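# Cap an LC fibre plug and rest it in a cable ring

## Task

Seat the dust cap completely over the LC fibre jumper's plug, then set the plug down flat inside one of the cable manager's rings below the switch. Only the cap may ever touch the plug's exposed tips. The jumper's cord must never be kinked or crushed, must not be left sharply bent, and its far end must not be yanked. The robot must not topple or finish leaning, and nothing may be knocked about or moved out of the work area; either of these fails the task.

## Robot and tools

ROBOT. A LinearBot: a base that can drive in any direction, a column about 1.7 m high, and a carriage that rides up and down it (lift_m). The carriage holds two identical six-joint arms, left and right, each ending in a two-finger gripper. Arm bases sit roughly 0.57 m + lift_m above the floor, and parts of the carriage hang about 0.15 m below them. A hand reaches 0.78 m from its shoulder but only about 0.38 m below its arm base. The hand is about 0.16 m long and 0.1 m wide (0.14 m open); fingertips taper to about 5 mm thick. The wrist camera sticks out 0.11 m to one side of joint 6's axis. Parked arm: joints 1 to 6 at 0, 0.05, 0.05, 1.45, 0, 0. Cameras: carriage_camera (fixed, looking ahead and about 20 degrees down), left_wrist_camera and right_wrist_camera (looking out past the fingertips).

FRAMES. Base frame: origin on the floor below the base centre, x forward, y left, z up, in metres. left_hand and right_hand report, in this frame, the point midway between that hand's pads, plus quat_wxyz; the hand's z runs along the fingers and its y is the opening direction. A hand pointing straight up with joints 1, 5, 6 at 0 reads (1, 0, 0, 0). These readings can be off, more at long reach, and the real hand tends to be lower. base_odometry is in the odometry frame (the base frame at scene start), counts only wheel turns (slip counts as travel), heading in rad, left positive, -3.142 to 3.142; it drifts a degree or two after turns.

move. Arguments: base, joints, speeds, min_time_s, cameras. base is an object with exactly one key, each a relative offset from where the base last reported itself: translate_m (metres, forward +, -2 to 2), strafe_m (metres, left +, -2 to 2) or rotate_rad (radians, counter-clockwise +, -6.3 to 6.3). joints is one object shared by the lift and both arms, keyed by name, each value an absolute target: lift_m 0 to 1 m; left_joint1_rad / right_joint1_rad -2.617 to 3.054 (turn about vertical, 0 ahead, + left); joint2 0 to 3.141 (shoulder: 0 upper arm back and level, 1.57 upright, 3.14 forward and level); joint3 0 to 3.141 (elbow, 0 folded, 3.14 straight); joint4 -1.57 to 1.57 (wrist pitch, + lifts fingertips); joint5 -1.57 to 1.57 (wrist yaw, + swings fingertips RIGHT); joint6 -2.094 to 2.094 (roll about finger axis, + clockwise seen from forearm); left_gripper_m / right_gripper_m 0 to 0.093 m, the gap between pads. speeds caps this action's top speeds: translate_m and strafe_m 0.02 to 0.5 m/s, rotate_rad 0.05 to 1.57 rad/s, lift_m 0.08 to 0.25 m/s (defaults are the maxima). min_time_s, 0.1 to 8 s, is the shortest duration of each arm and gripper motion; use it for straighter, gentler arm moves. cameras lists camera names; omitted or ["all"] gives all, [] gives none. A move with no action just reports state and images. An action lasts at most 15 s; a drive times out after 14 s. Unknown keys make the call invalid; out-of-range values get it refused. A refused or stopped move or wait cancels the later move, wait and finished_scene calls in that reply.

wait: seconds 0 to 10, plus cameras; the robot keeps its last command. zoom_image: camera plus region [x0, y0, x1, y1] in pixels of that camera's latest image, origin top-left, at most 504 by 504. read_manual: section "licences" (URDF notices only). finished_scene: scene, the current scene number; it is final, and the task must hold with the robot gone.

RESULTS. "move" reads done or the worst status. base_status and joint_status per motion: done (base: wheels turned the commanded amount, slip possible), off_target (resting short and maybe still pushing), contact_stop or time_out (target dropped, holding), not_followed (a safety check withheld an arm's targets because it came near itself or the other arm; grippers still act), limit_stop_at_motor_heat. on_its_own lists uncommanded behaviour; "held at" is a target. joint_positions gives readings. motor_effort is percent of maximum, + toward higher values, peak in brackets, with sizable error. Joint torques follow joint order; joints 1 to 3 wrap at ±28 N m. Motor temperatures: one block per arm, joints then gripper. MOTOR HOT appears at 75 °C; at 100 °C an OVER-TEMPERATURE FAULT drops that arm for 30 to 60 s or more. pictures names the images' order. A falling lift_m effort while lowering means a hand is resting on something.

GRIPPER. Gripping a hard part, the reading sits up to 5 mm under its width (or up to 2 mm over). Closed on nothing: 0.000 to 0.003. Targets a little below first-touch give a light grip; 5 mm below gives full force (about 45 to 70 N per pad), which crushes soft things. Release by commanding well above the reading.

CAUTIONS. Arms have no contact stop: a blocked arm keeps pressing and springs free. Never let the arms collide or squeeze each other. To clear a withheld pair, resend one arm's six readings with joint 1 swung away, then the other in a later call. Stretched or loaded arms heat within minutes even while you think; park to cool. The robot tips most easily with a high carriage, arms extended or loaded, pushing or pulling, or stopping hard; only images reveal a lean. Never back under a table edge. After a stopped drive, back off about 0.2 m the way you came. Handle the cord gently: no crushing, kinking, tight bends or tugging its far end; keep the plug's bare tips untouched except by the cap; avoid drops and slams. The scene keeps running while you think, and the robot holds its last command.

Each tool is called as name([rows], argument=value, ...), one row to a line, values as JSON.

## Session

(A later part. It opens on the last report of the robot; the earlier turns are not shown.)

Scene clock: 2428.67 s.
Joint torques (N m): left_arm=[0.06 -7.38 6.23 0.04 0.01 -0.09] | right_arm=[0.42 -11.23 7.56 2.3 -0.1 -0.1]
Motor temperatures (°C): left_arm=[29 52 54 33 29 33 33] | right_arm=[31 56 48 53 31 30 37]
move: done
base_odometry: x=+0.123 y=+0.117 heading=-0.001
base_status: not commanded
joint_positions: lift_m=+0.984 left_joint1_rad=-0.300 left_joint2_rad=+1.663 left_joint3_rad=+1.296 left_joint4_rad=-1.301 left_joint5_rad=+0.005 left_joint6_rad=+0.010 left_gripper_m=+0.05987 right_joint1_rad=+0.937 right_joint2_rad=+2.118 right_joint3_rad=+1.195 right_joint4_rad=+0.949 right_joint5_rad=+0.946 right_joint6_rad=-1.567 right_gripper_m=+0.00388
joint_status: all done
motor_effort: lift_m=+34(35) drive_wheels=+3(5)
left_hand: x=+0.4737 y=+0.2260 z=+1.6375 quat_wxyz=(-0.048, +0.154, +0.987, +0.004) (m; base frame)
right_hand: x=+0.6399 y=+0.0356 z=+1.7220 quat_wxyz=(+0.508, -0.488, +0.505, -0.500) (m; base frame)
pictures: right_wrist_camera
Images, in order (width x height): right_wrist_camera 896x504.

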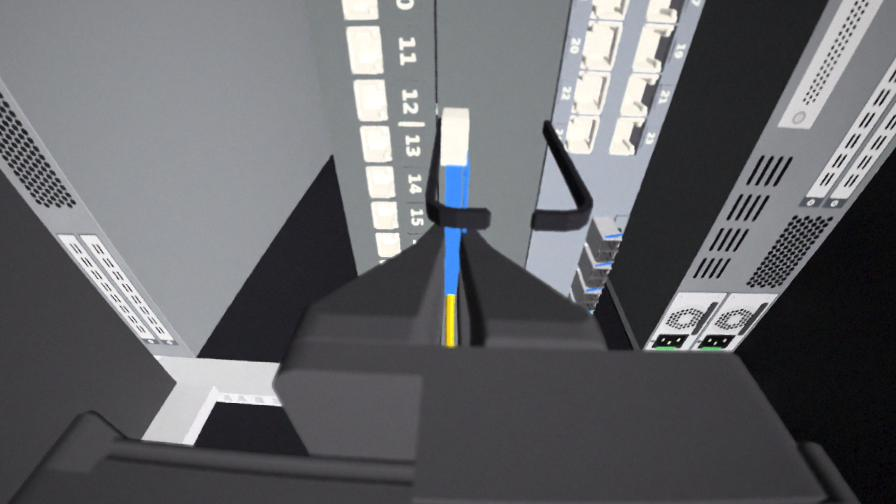

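move(joints={"lift_m": 0.982}, speeds={"lift_m": 0.08}, cameras=["right_wrist_camera", "carriage_camera"])

zoom_image(camera="right_wrist_camera", region=[340, 80, 580, 320])

zoom_image(camera="carriage_camera", region=[360, 230, 540, 300])

Scene clock: 2433.23 s.
Joint torques (N m): left_arm=[0.08 -7.35 6.17 0.04 0 -0.09] | right_arm=[0.46 -11.26 7.54 2.29 -0.09 -0.1]
Motor temperatures (°C): left_arm=[29 52 54 33 29 33 33] | right_arm=[31 57 48 53 31 30 37]
move: done
base_odometry: x=+0.123 y=+0.117 heading=-0.001
base_status: not commanded
joint_positions: lift_m=+0.982 left_joint1_rad=-0.300 left_joint2_rad=+1.663 left_joint3_rad=+1.296 left_joint4_rad=-1.301 left_joint5_rad=+0.005 left_joint6_rad=+0.010 left_gripper_m=+0.05987 right_joint1_rad=+0.937 right_joint2_rad=+2.118 right_joint3_rad=+1.195 right_joint4_rad=+0.951 right_joint5_rad=+0.946 right_joint6_rad=-1.567 right_gripper_m=+0.00388
joint_status: all done
motor_effort: lift_m=+33(33) drive_wheels=+5(5)
left_hand: x=+0.4737 y=+0.2260 z=+1.6361 quat_wxyz=(-0.048, +0.154, +0.987, +0.004) (m; base frame)
right_hand: x=+0.6399 y=+0.0356 z=+1.7207 quat_wxyz=(+0.508, -0.487, +0.505, -0.500) (m; base frame)
pictures: carriage_camera, right_wrist_camera
Images, in order (width x height): carriage_camera 896x504, right_wrist_camera 896x504.

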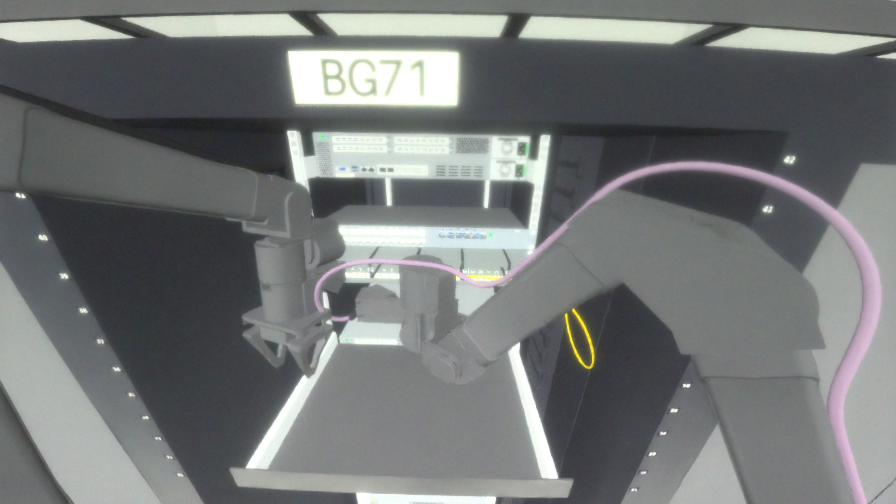

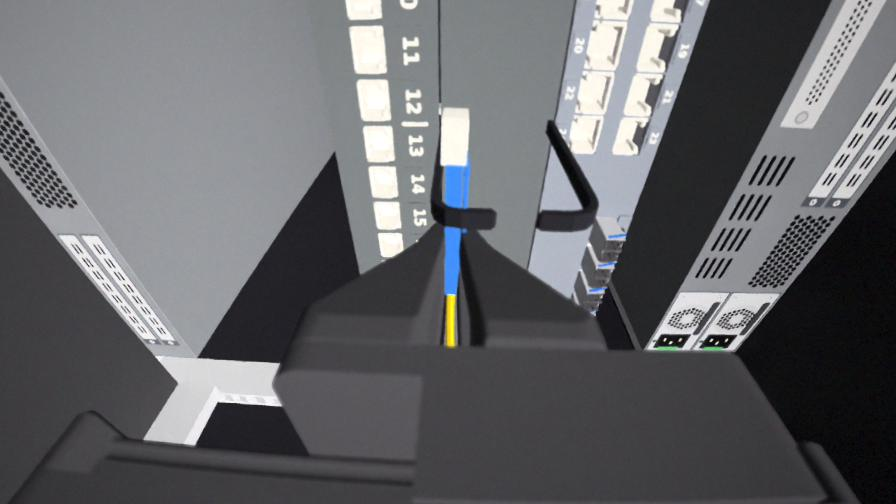

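Scaled by 2.100 from the camera's 896x504 image, which has a finer 1280x720 frame.

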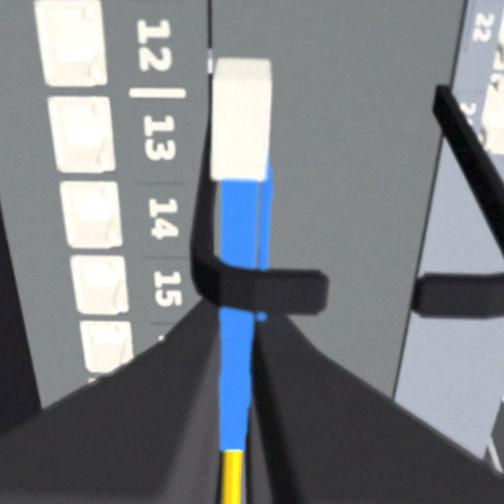

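Scaled by 2.800 from the camera's 896x504 image, which has a finer 1280x720 frame.

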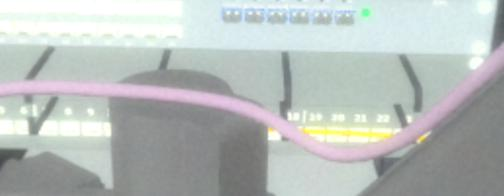

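move(joints={"lift_m": 0.981}, speeds={"lift_m": 0.08}, cameras=["right_wrist_camera"])

zoom_image(camera="right_wrist_camera", region=[340, 80, 580, 320])

Scene clock: 2436.07 s.
Joint torques (N m): left_arm=[0.08 -7.35 6.22 0.04 0 -0.08] | right_arm=[0.39 -11.29 7.51 2.27 -0.1 -0.1]
Motor temperatures (°C): left_arm=[29 52 54 33 29 33 33] | right_arm=[31 57 48 53 31 30 37]
move: done
base_odometry: x=+0.123 y=+0.117 heading=-0.001
base_status: not commanded
joint_positions: lift_m=+0.981 left_joint1_rad=-0.300 left_joint2_rad=+1.663 left_joint3_rad=+1.296 left_joint4_rad=-1.301 left_joint5_rad=+0.005 left_joint6_rad=+0.010 left_gripper_m=+0.05987 right_joint1_rad=+0.937 right_joint2_rad=+2.118 right_joint3_rad=+1.195 right_joint4_rad=+0.951 right_joint5_rad=+0.946 right_joint6_rad=-1.567 right_gripper_m=+0.00388
joint_status: all done
motor_effort: lift_m=+33(34) drive_wheels=+1(4)
left_hand: x=+0.4736 y=+0.2260 z=+1.6351 quat_wxyz=(-0.048, +0.154, +0.987, +0.004) (m; base frame)
right_hand: x=+0.6399 y=+0.0356 z=+1.7198 quat_wxyz=(+0.508, -0.487, +0.505, -0.500) (m; base frame)
pictures: right_wrist_camera
Images, in order (width x height): right_wrist_camera 896x504.

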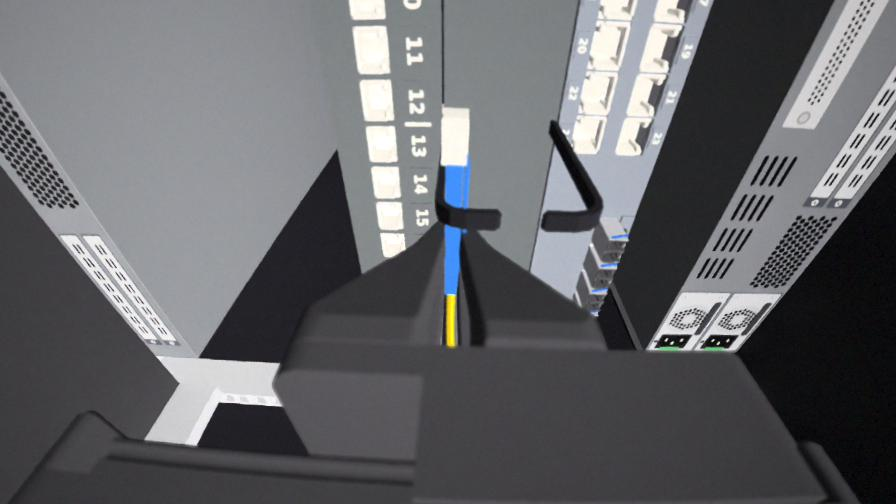

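Scaled by 2.100 from the camera's 896x504 image, which has a finer 1280x720 frame.

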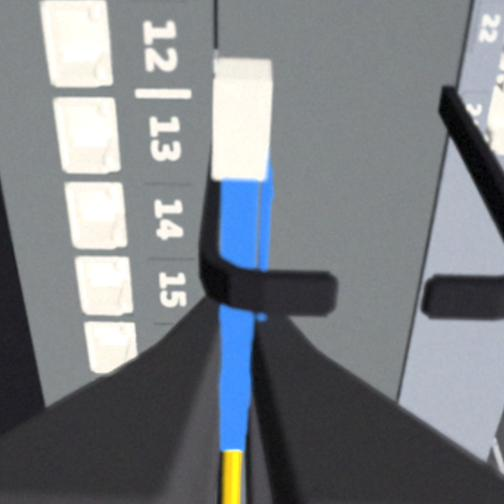

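move(joints={"lift_m": 0.9798}, speeds={"lift_m": 0.08}, cameras=["right_wrist_camera"])

zoom_image(camera="right_wrist_camera", region=[340, 80, 580, 320])

Scene clock: 2439.43 s.
Joint torques (N m): left_arm=[0.06 -7.36 6.19 0.05 0.01 -0.08] | right_arm=[0.44 -11.32 7.54 2.22 -0.09 -0.11]
Motor temperatures (°C): left_arm=[29 52 53 32 29 33 33] | right_arm=[31 58 48 53 31 30 37]
move: done
base_odometry: x=+0.123 y=+0.117 heading=-0.001
base_status: not commanded
joint_positions: lift_m=+0.980 left_joint1_rad=-0.300 left_joint2_rad=+1.663 left_joint3_rad=+1.296 left_joint4_rad=-1.301 left_joint5_rad=+0.005 left_joint6_rad=+0.010 left_gripper_m=+0.05987 right_joint1_rad=+0.937 right_joint2_rad=+2.118 right_joint3_rad=+1.195 right_joint4_rad=+0.955 right_joint5_rad=+0.946 right_joint6_rad=-1.567 right_gripper_m=+0.00388
joint_status: all done
motor_effort: lift_m=+33(34) drive_wheels=+4(6)
left_hand: x=+0.4735 y=+0.2261 z=+1.6339 quat_wxyz=(-0.048, +0.154, +0.987, +0.004) (m; base frame)
right_hand: x=+0.6398 y=+0.0356 z=+1.7194 quat_wxyz=(+0.510, -0.486, +0.505, -0.500) (m; base frame)
pictures: right_wrist_camera
Images, in order (width x height): right_wrist_camera 896x504.

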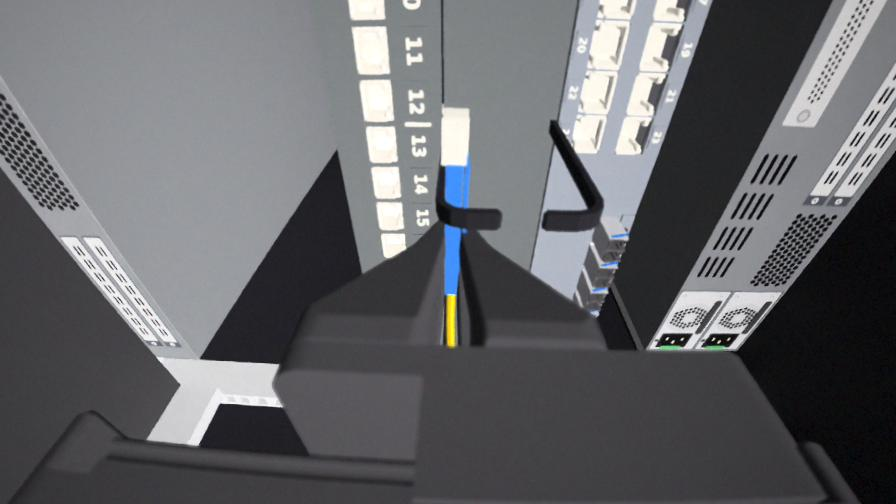

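Scaled by 2.100 from the camera's 896x504 image, which has a finer 1280x720 frame.

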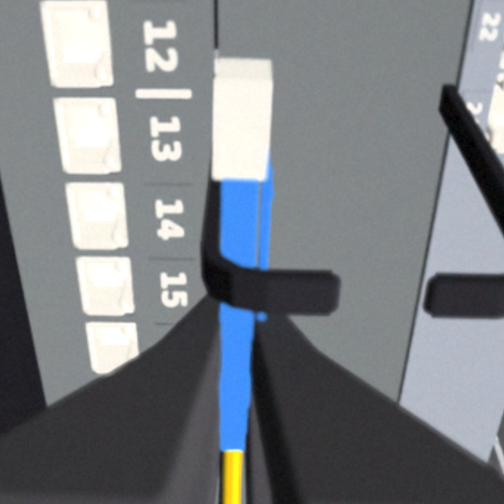

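move(joints={"lift_m": 0.9806, "right_gripper_m": 0.012}, min_time_s=3, cameras=["right_wrist_camera", "carriage_camera"])

zoom_image(camera="right_wrist_camera", region=[340, 80, 580, 320])

Scene clock: 2447.10 s.
Joint torques (N m): left_arm=[0.06 -7.36 6.26 0.05 0.01 -0.08] | right_arm=[0.44 -11.32 7.51 2.23 -0.09 -0.11]
Motor temperatures (°C): left_arm=[29 52 53 32 29 33 33] | right_arm=[31 58 48 52 31 30 36]
move: done
base_odometry: x=+0.123 y=+0.117 heading=-0.001
base_status: not commanded
joint_positions: lift_m=+0.980 left_joint1_rad=-0.300 left_joint2_rad=+1.663 left_joint3_rad=+1.296 left_joint4_rad=-1.301 left_joint5_rad=+0.005 left_joint6_rad=+0.010 left_gripper_m=+0.05987 right_joint1_rad=+0.937 right_joint2_rad=+2.118 right_joint3_rad=+1.195 right_joint4_rad=+0.954 right_joint5_rad=+0.946 right_joint6_rad=-1.567 right_gripper_m=+0.01189
joint_status: all done
motor_effort: lift_m=+37(39) drive_wheels=+1(6)
left_hand: x=+0.4735 y=+0.2261 z=+1.6344 quat_wxyz=(-0.048, +0.154, +0.987, +0.004) (m; base frame)
right_hand: x=+0.6398 y=+0.0356 z=+1.7197 quat_wxyz=(+0.509, -0.486, +0.505, -0.500) (m; base frame)
pictures: carriage_camera, right_wrist_camera
Images, in order (width x height): carriage_camera 896x504, right_wrist_camera 896x504.

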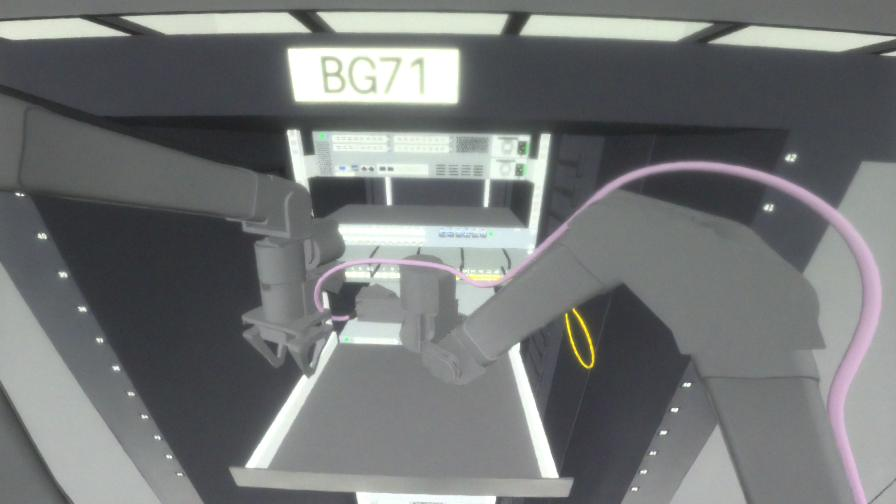

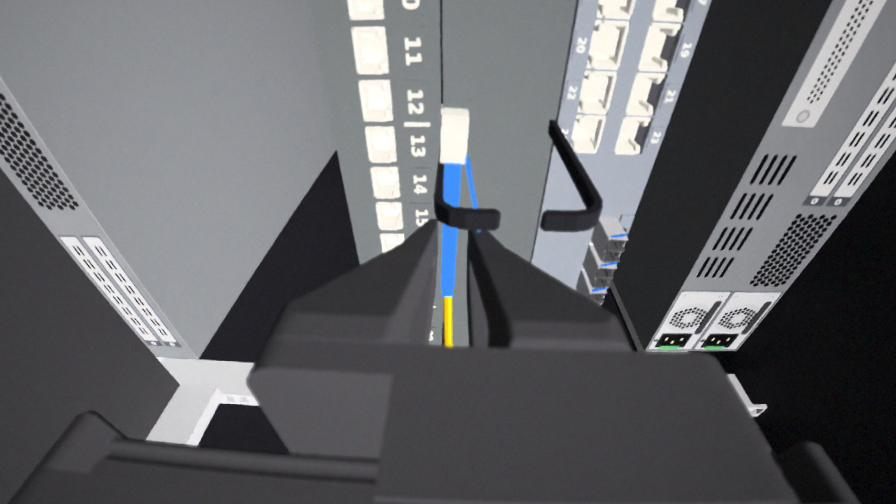

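Scaled by 2.100 from the camera's 896x504 image, which has a finer 1280x720 frame.

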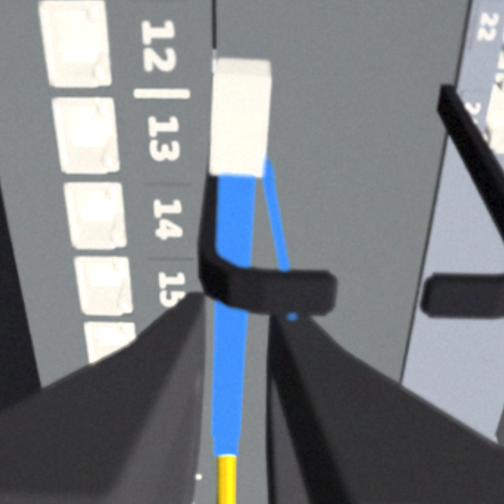

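move(joints={"right_gripper_m": 0.024}, min_time_s=4, cameras=["right_wrist_camera", "carriage_camera"])

zoom_image(camera="right_wrist_camera", region=[340, 80, 580, 320])

zoom_image(camera="carriage_camera", region=[360, 230, 540, 300])

Scene clock: 2457.20 s.
Joint torques (N m): left_arm=[0.05 -7.35 6.22 0.05 0 -0.09] | right_arm=[0.44 -11.32 7.54 2.23 -0.1 -0.1]
Motor temperatures (°C): left_arm=[29 52 53 32 29 33 33] | right_arm=[31 59 48 52 31 30 36]
move: done
base_odometry: x=+0.123 y=+0.117 heading=-0.001
base_status: not commanded
joint_positions: lift_m=+0.980 left_joint1_rad=-0.300 left_joint2_rad=+1.663 left_joint3_rad=+1.296 left_joint4_rad=-1.301 left_joint5_rad=+0.005 left_joint6_rad=+0.010 left_gripper_m=+0.05987 right_joint1_rad=+0.937 right_joint2_rad=+2.118 right_joint3_rad=+1.195 right_joint4_rad=+0.954 right_joint5_rad=+0.946 right_joint6_rad=-1.567 right_gripper_m=+0.02386
joint_status: all done
motor_effort: lift_m=+37(37) drive_wheels=+3(7)
left_hand: x=+0.4735 y=+0.2261 z=+1.6344 quat_wxyz=(-0.048, +0.154, +0.987, +0.004) (m; base frame)
right_hand: x=+0.6398 y=+0.0356 z=+1.7197 quat_wxyz=(+0.509, -0.486, +0.505, -0.500) (m; base frame)
pictures: carriage_camera, right_wrist_camera
Images, in order (width x height): carriage_camera 896x504, right_wrist_camera 896x504.

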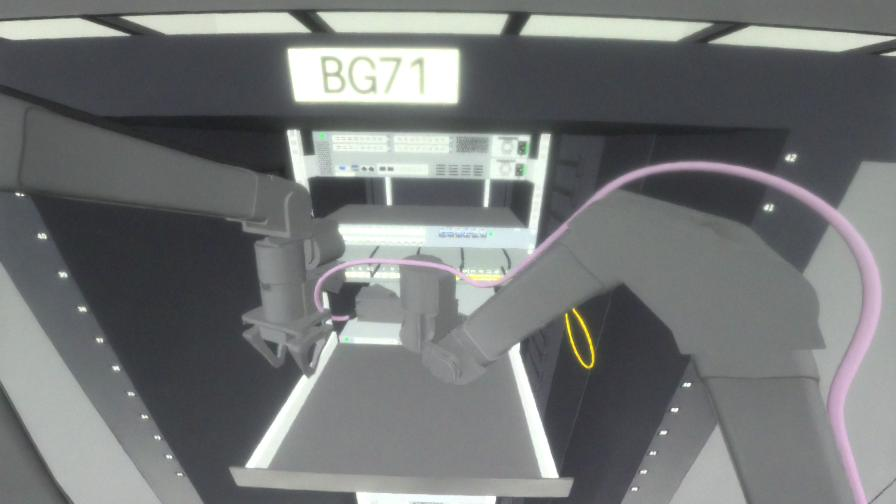

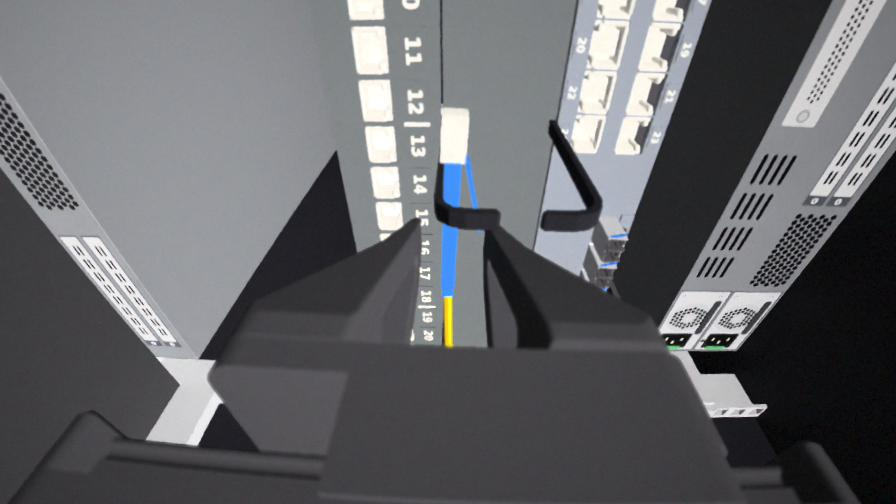

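Scaled by 2.100 from the camera's 896x504 image, which has a finer 1280x720 frame.

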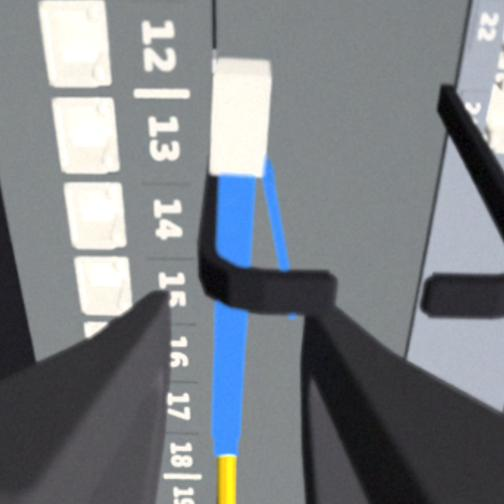

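Scaled by 2.800 from the camera's 896x504 image, which has a finer 1280x720 frame.

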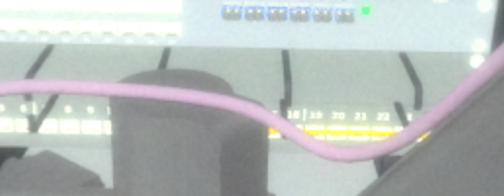

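move(joints={"right_gripper_m": 0.034}, min_time_s=2, cameras=[])

move(base={"translate_m": -0.06}, speeds={"translate_m": 0.03}, cameras=["right_wrist_camera", "carriage_camera"])

zoom_image(camera="right_wrist_camera", region=[340, 0, 580, 240])

zoom_image(camera="carriage_camera", region=[360, 200, 540, 320])

Scene clock: 2465.43 s.
Joint torques (N m): left_arm=[0.06 -7.34 6.23 0.04 0.01 -0.08] | right_arm=[0.46 -11.3 7.53 2.24 -0.09 -0.1]
Motor temperatures (°C): left_arm=[29 52 53 32 29 33 33] | right_arm=[31 59 48 52 31 30 35]
move: done
base_odometry: x=+0.123 y=+0.117 heading=-0.001
base_status: not commanded
joint_positions: lift_m=+0.980 left_joint1_rad=-0.300 left_joint2_rad=+1.663 left_joint3_rad=+1.296 left_joint4_rad=-1.301 left_joint5_rad=+0.005 left_joint6_rad=+0.010 left_gripper_m=+0.05987 right_joint1_rad=+0.937 right_joint2_rad=+2.118 right_joint3_rad=+1.195 right_joint4_rad=+0.954 right_joint5_rad=+0.946 right_joint6_rad=-1.567 right_gripper_m=+0.03386
joint_status: all done
motor_effort: lift_m=+37(37) drive_wheels=+4(7)
left_hand: x=+0.4735 y=+0.2261 z=+1.6344 quat_wxyz=(-0.048, +0.154, +0.987, +0.004) (m; base frame)
right_hand: x=+0.6398 y=+0.0356 z=+1.7197 quat_wxyz=(+0.509, -0.486, +0.505, -0.500) (m; base frame)
pictures: none
No camera images: "cameras" was empty.

Scene clock: 2467.87 s.
Joint torques (N m): left_arm=[0.1 -7.34 6.22 0.04 0 -0.08] | right_arm=[0.09 -11.32 7.53 2.24 -0.08 -0.1]
Motor temperatures (°C): left_arm=[29 52 53 32 29 33 33] | right_arm=[31 59 48 52 31 30 35]
move: done
base_odometry: x=+0.063 y=+0.117 heading=-0.001
base_status: done
joint_positions: lift_m=+0.980 left_joint1_rad=-0.300 left_joint2_rad=+1.663 left_joint3_rad=+1.296 left_joint4_rad=-1.301 left_joint5_rad=+0.005 left_joint6_rad=+0.010 left_gripper_m=+0.05987 right_joint1_rad=+0.940 right_joint2_rad=+2.118 right_joint3_rad=+1.195 right_joint4_rad=+0.954 right_joint5_rad=+0.945 right_joint6_rad=-1.567 right_gripper_m=+0.03386
joint_status: not commanded
motor_effort: lift_m=+37(37) drive_wheels=-1(9)
left_hand: x=+0.4735 y=+0.2261 z=+1.6344 quat_wxyz=(-0.048, +0.154, +0.987, +0.004) (m; base frame)
right_hand: x=+0.6388 y=+0.0371 z=+1.7197 quat_wxyz=(+0.511, -0.487, +0.504, -0.498) (m; base frame)
pictures: carriage_camera, right_wrist_camera
Images, in order (width x height): carriage_camera 896x504, right_wrist_camera 896x504.

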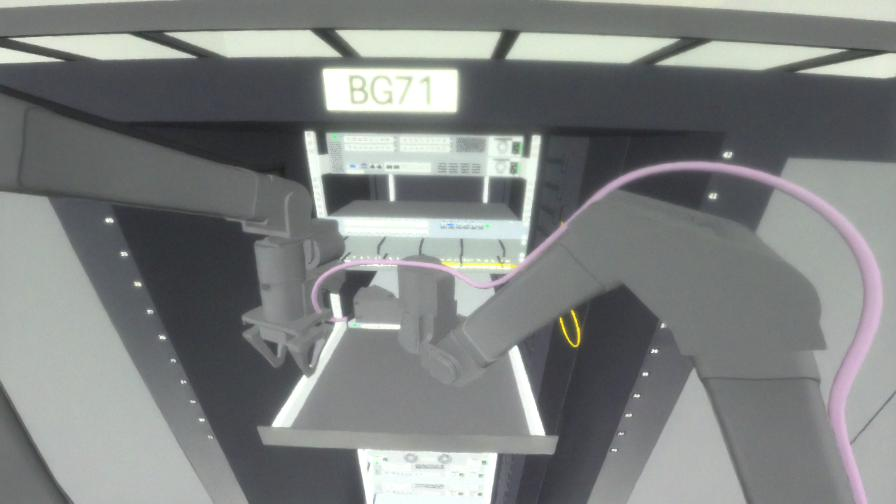

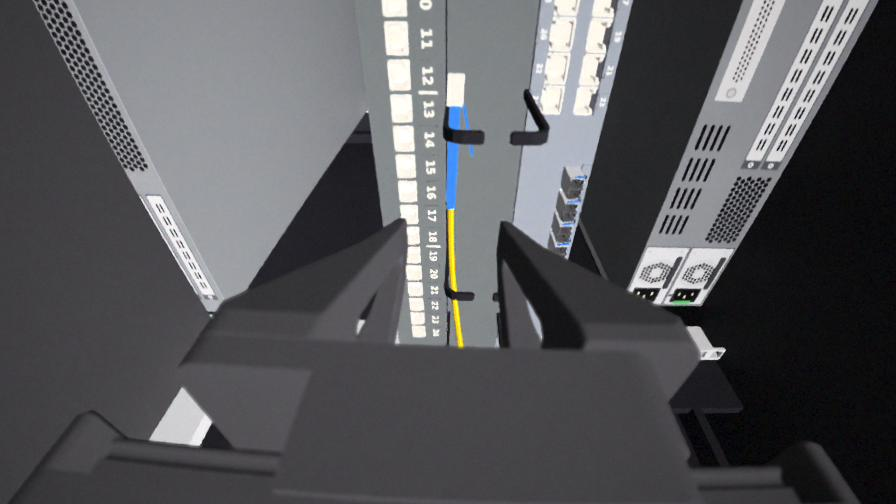

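Scaled by 2.100 from the camera's 896x504 image, which has a finer 1280x720 frame.

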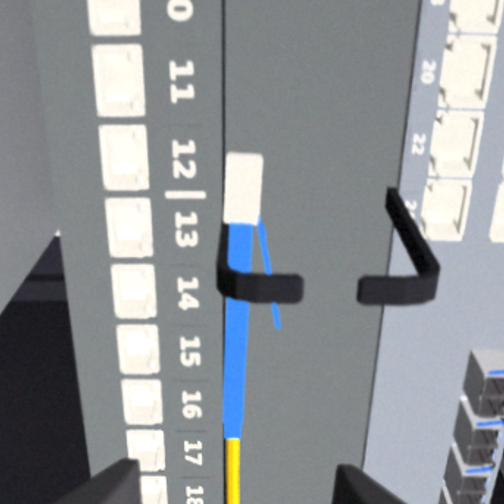

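Scaled by 2.800 from the camera's 896x504 image, which has a finer 1280x720 frame.

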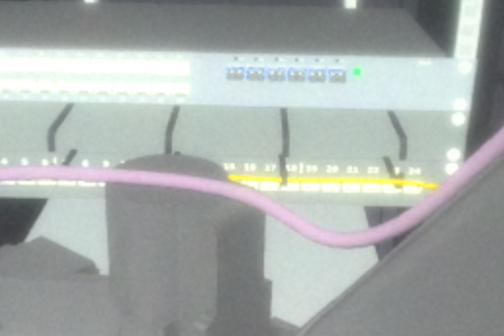

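zoom_image(camera="right_wrist_camera", region=[430, 60, 510, 160])

zoom_image(camera="right_wrist_camera", region=[420, 190, 520, 350])

Scaled by 5.040 from the camera's 896x504 image, which has a finer 1280x720 frame.

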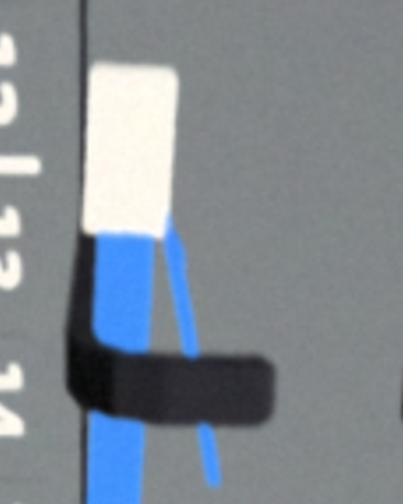

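Scaled by 3.150 from the camera's 896x504 image, which has a finer 1280x720 frame.

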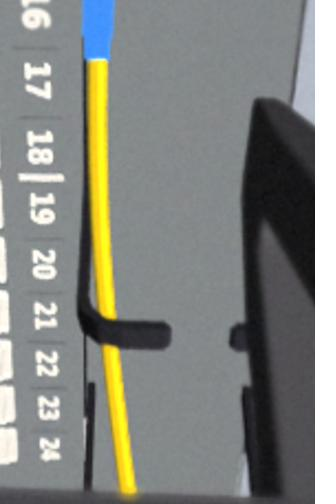

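move(base={"translate_m": -0.12}, speeds={"translate_m": 0.06})

zoom_image(camera="right_wrist_camera", region=[400, 0, 560, 240])

Scene clock: 2482.50 s.
Joint torques (N m): left_arm=[0.08 -7.32 6.24 0.05 0.01 -0.09] | right_arm=[0.02 -11.26 7.54 2.24 -0.07 -0.1]
Motor temperatures (°C): left_arm=[29 51 53 32 29 33 33] | right_arm=[31 60 48 51 31 30 35]
move: done
base_odometry: x=-0.057 y=+0.117 heading=-0.001
base_status: done
joint_positions: lift_m=+0.980 left_joint1_rad=-0.300 left_joint2_rad=+1.663 left_joint3_rad=+1.296 left_joint4_rad=-1.301 left_joint5_rad=+0.005 left_joint6_rad=+0.010 left_gripper_m=+0.05987 right_joint1_rad=+0.941 right_joint2_rad=+2.118 right_joint3_rad=+1.195 right_joint4_rad=+0.954 right_joint5_rad=+0.944 right_joint6_rad=-1.567 right_gripper_m=+0.03386
joint_status: not commanded
motor_effort: lift_m=+37(37) drive_wheels=-3(10)
left_hand: x=+0.4736 y=+0.2260 z=+1.6344 quat_wxyz=(-0.048, +0.154, +0.987, +0.004) (m; base frame)
right_hand: x=+0.6384 y=+0.0377 z=+1.7197 quat_wxyz=(+0.511, -0.487, +0.503, -0.498) (m; base frame)
pictures: carriage_camera, left_wrist_camera, right_wrist_camera
Images, in order (width x height): carriage_camera 896x504, left_wrist_camera 896x504, right_wrist_camera 896x504.

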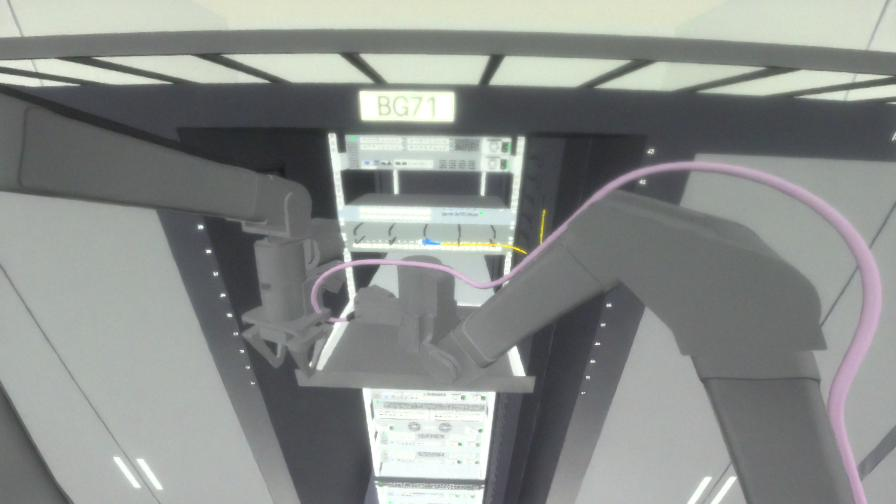

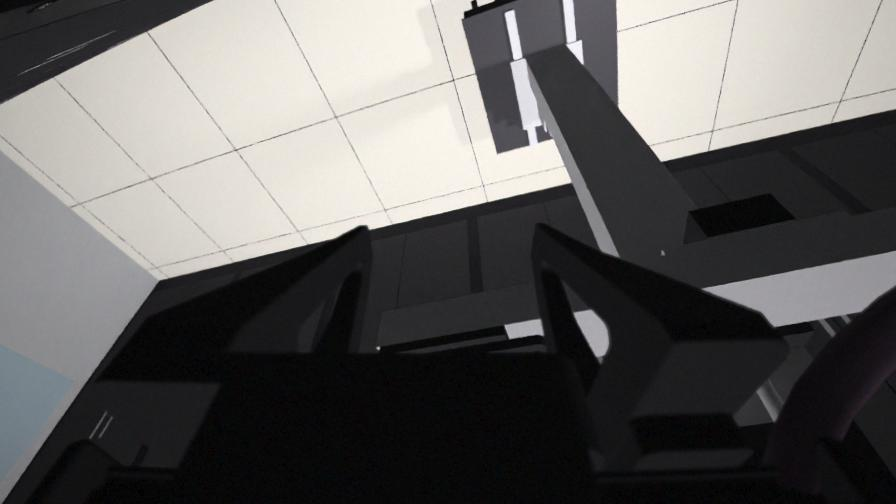

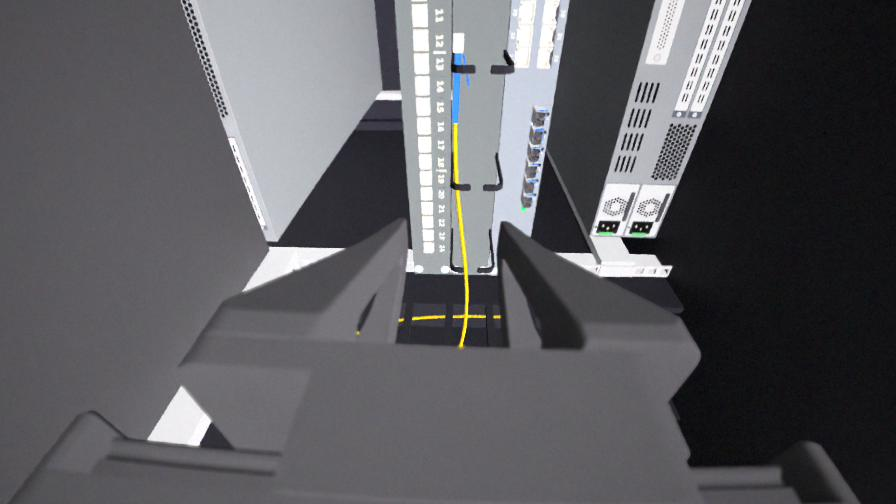

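Scaled by 2.100 from the camera's 896x504 image, which has a finer 1280x720 frame.

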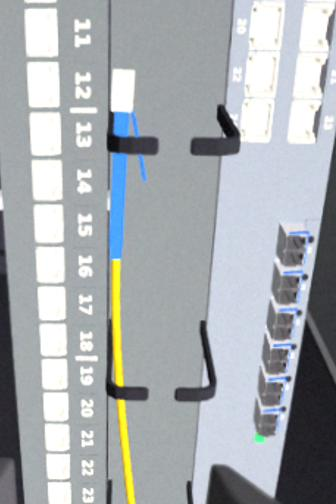

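finished_scene(scene=1)

The scene is finished: the task was done.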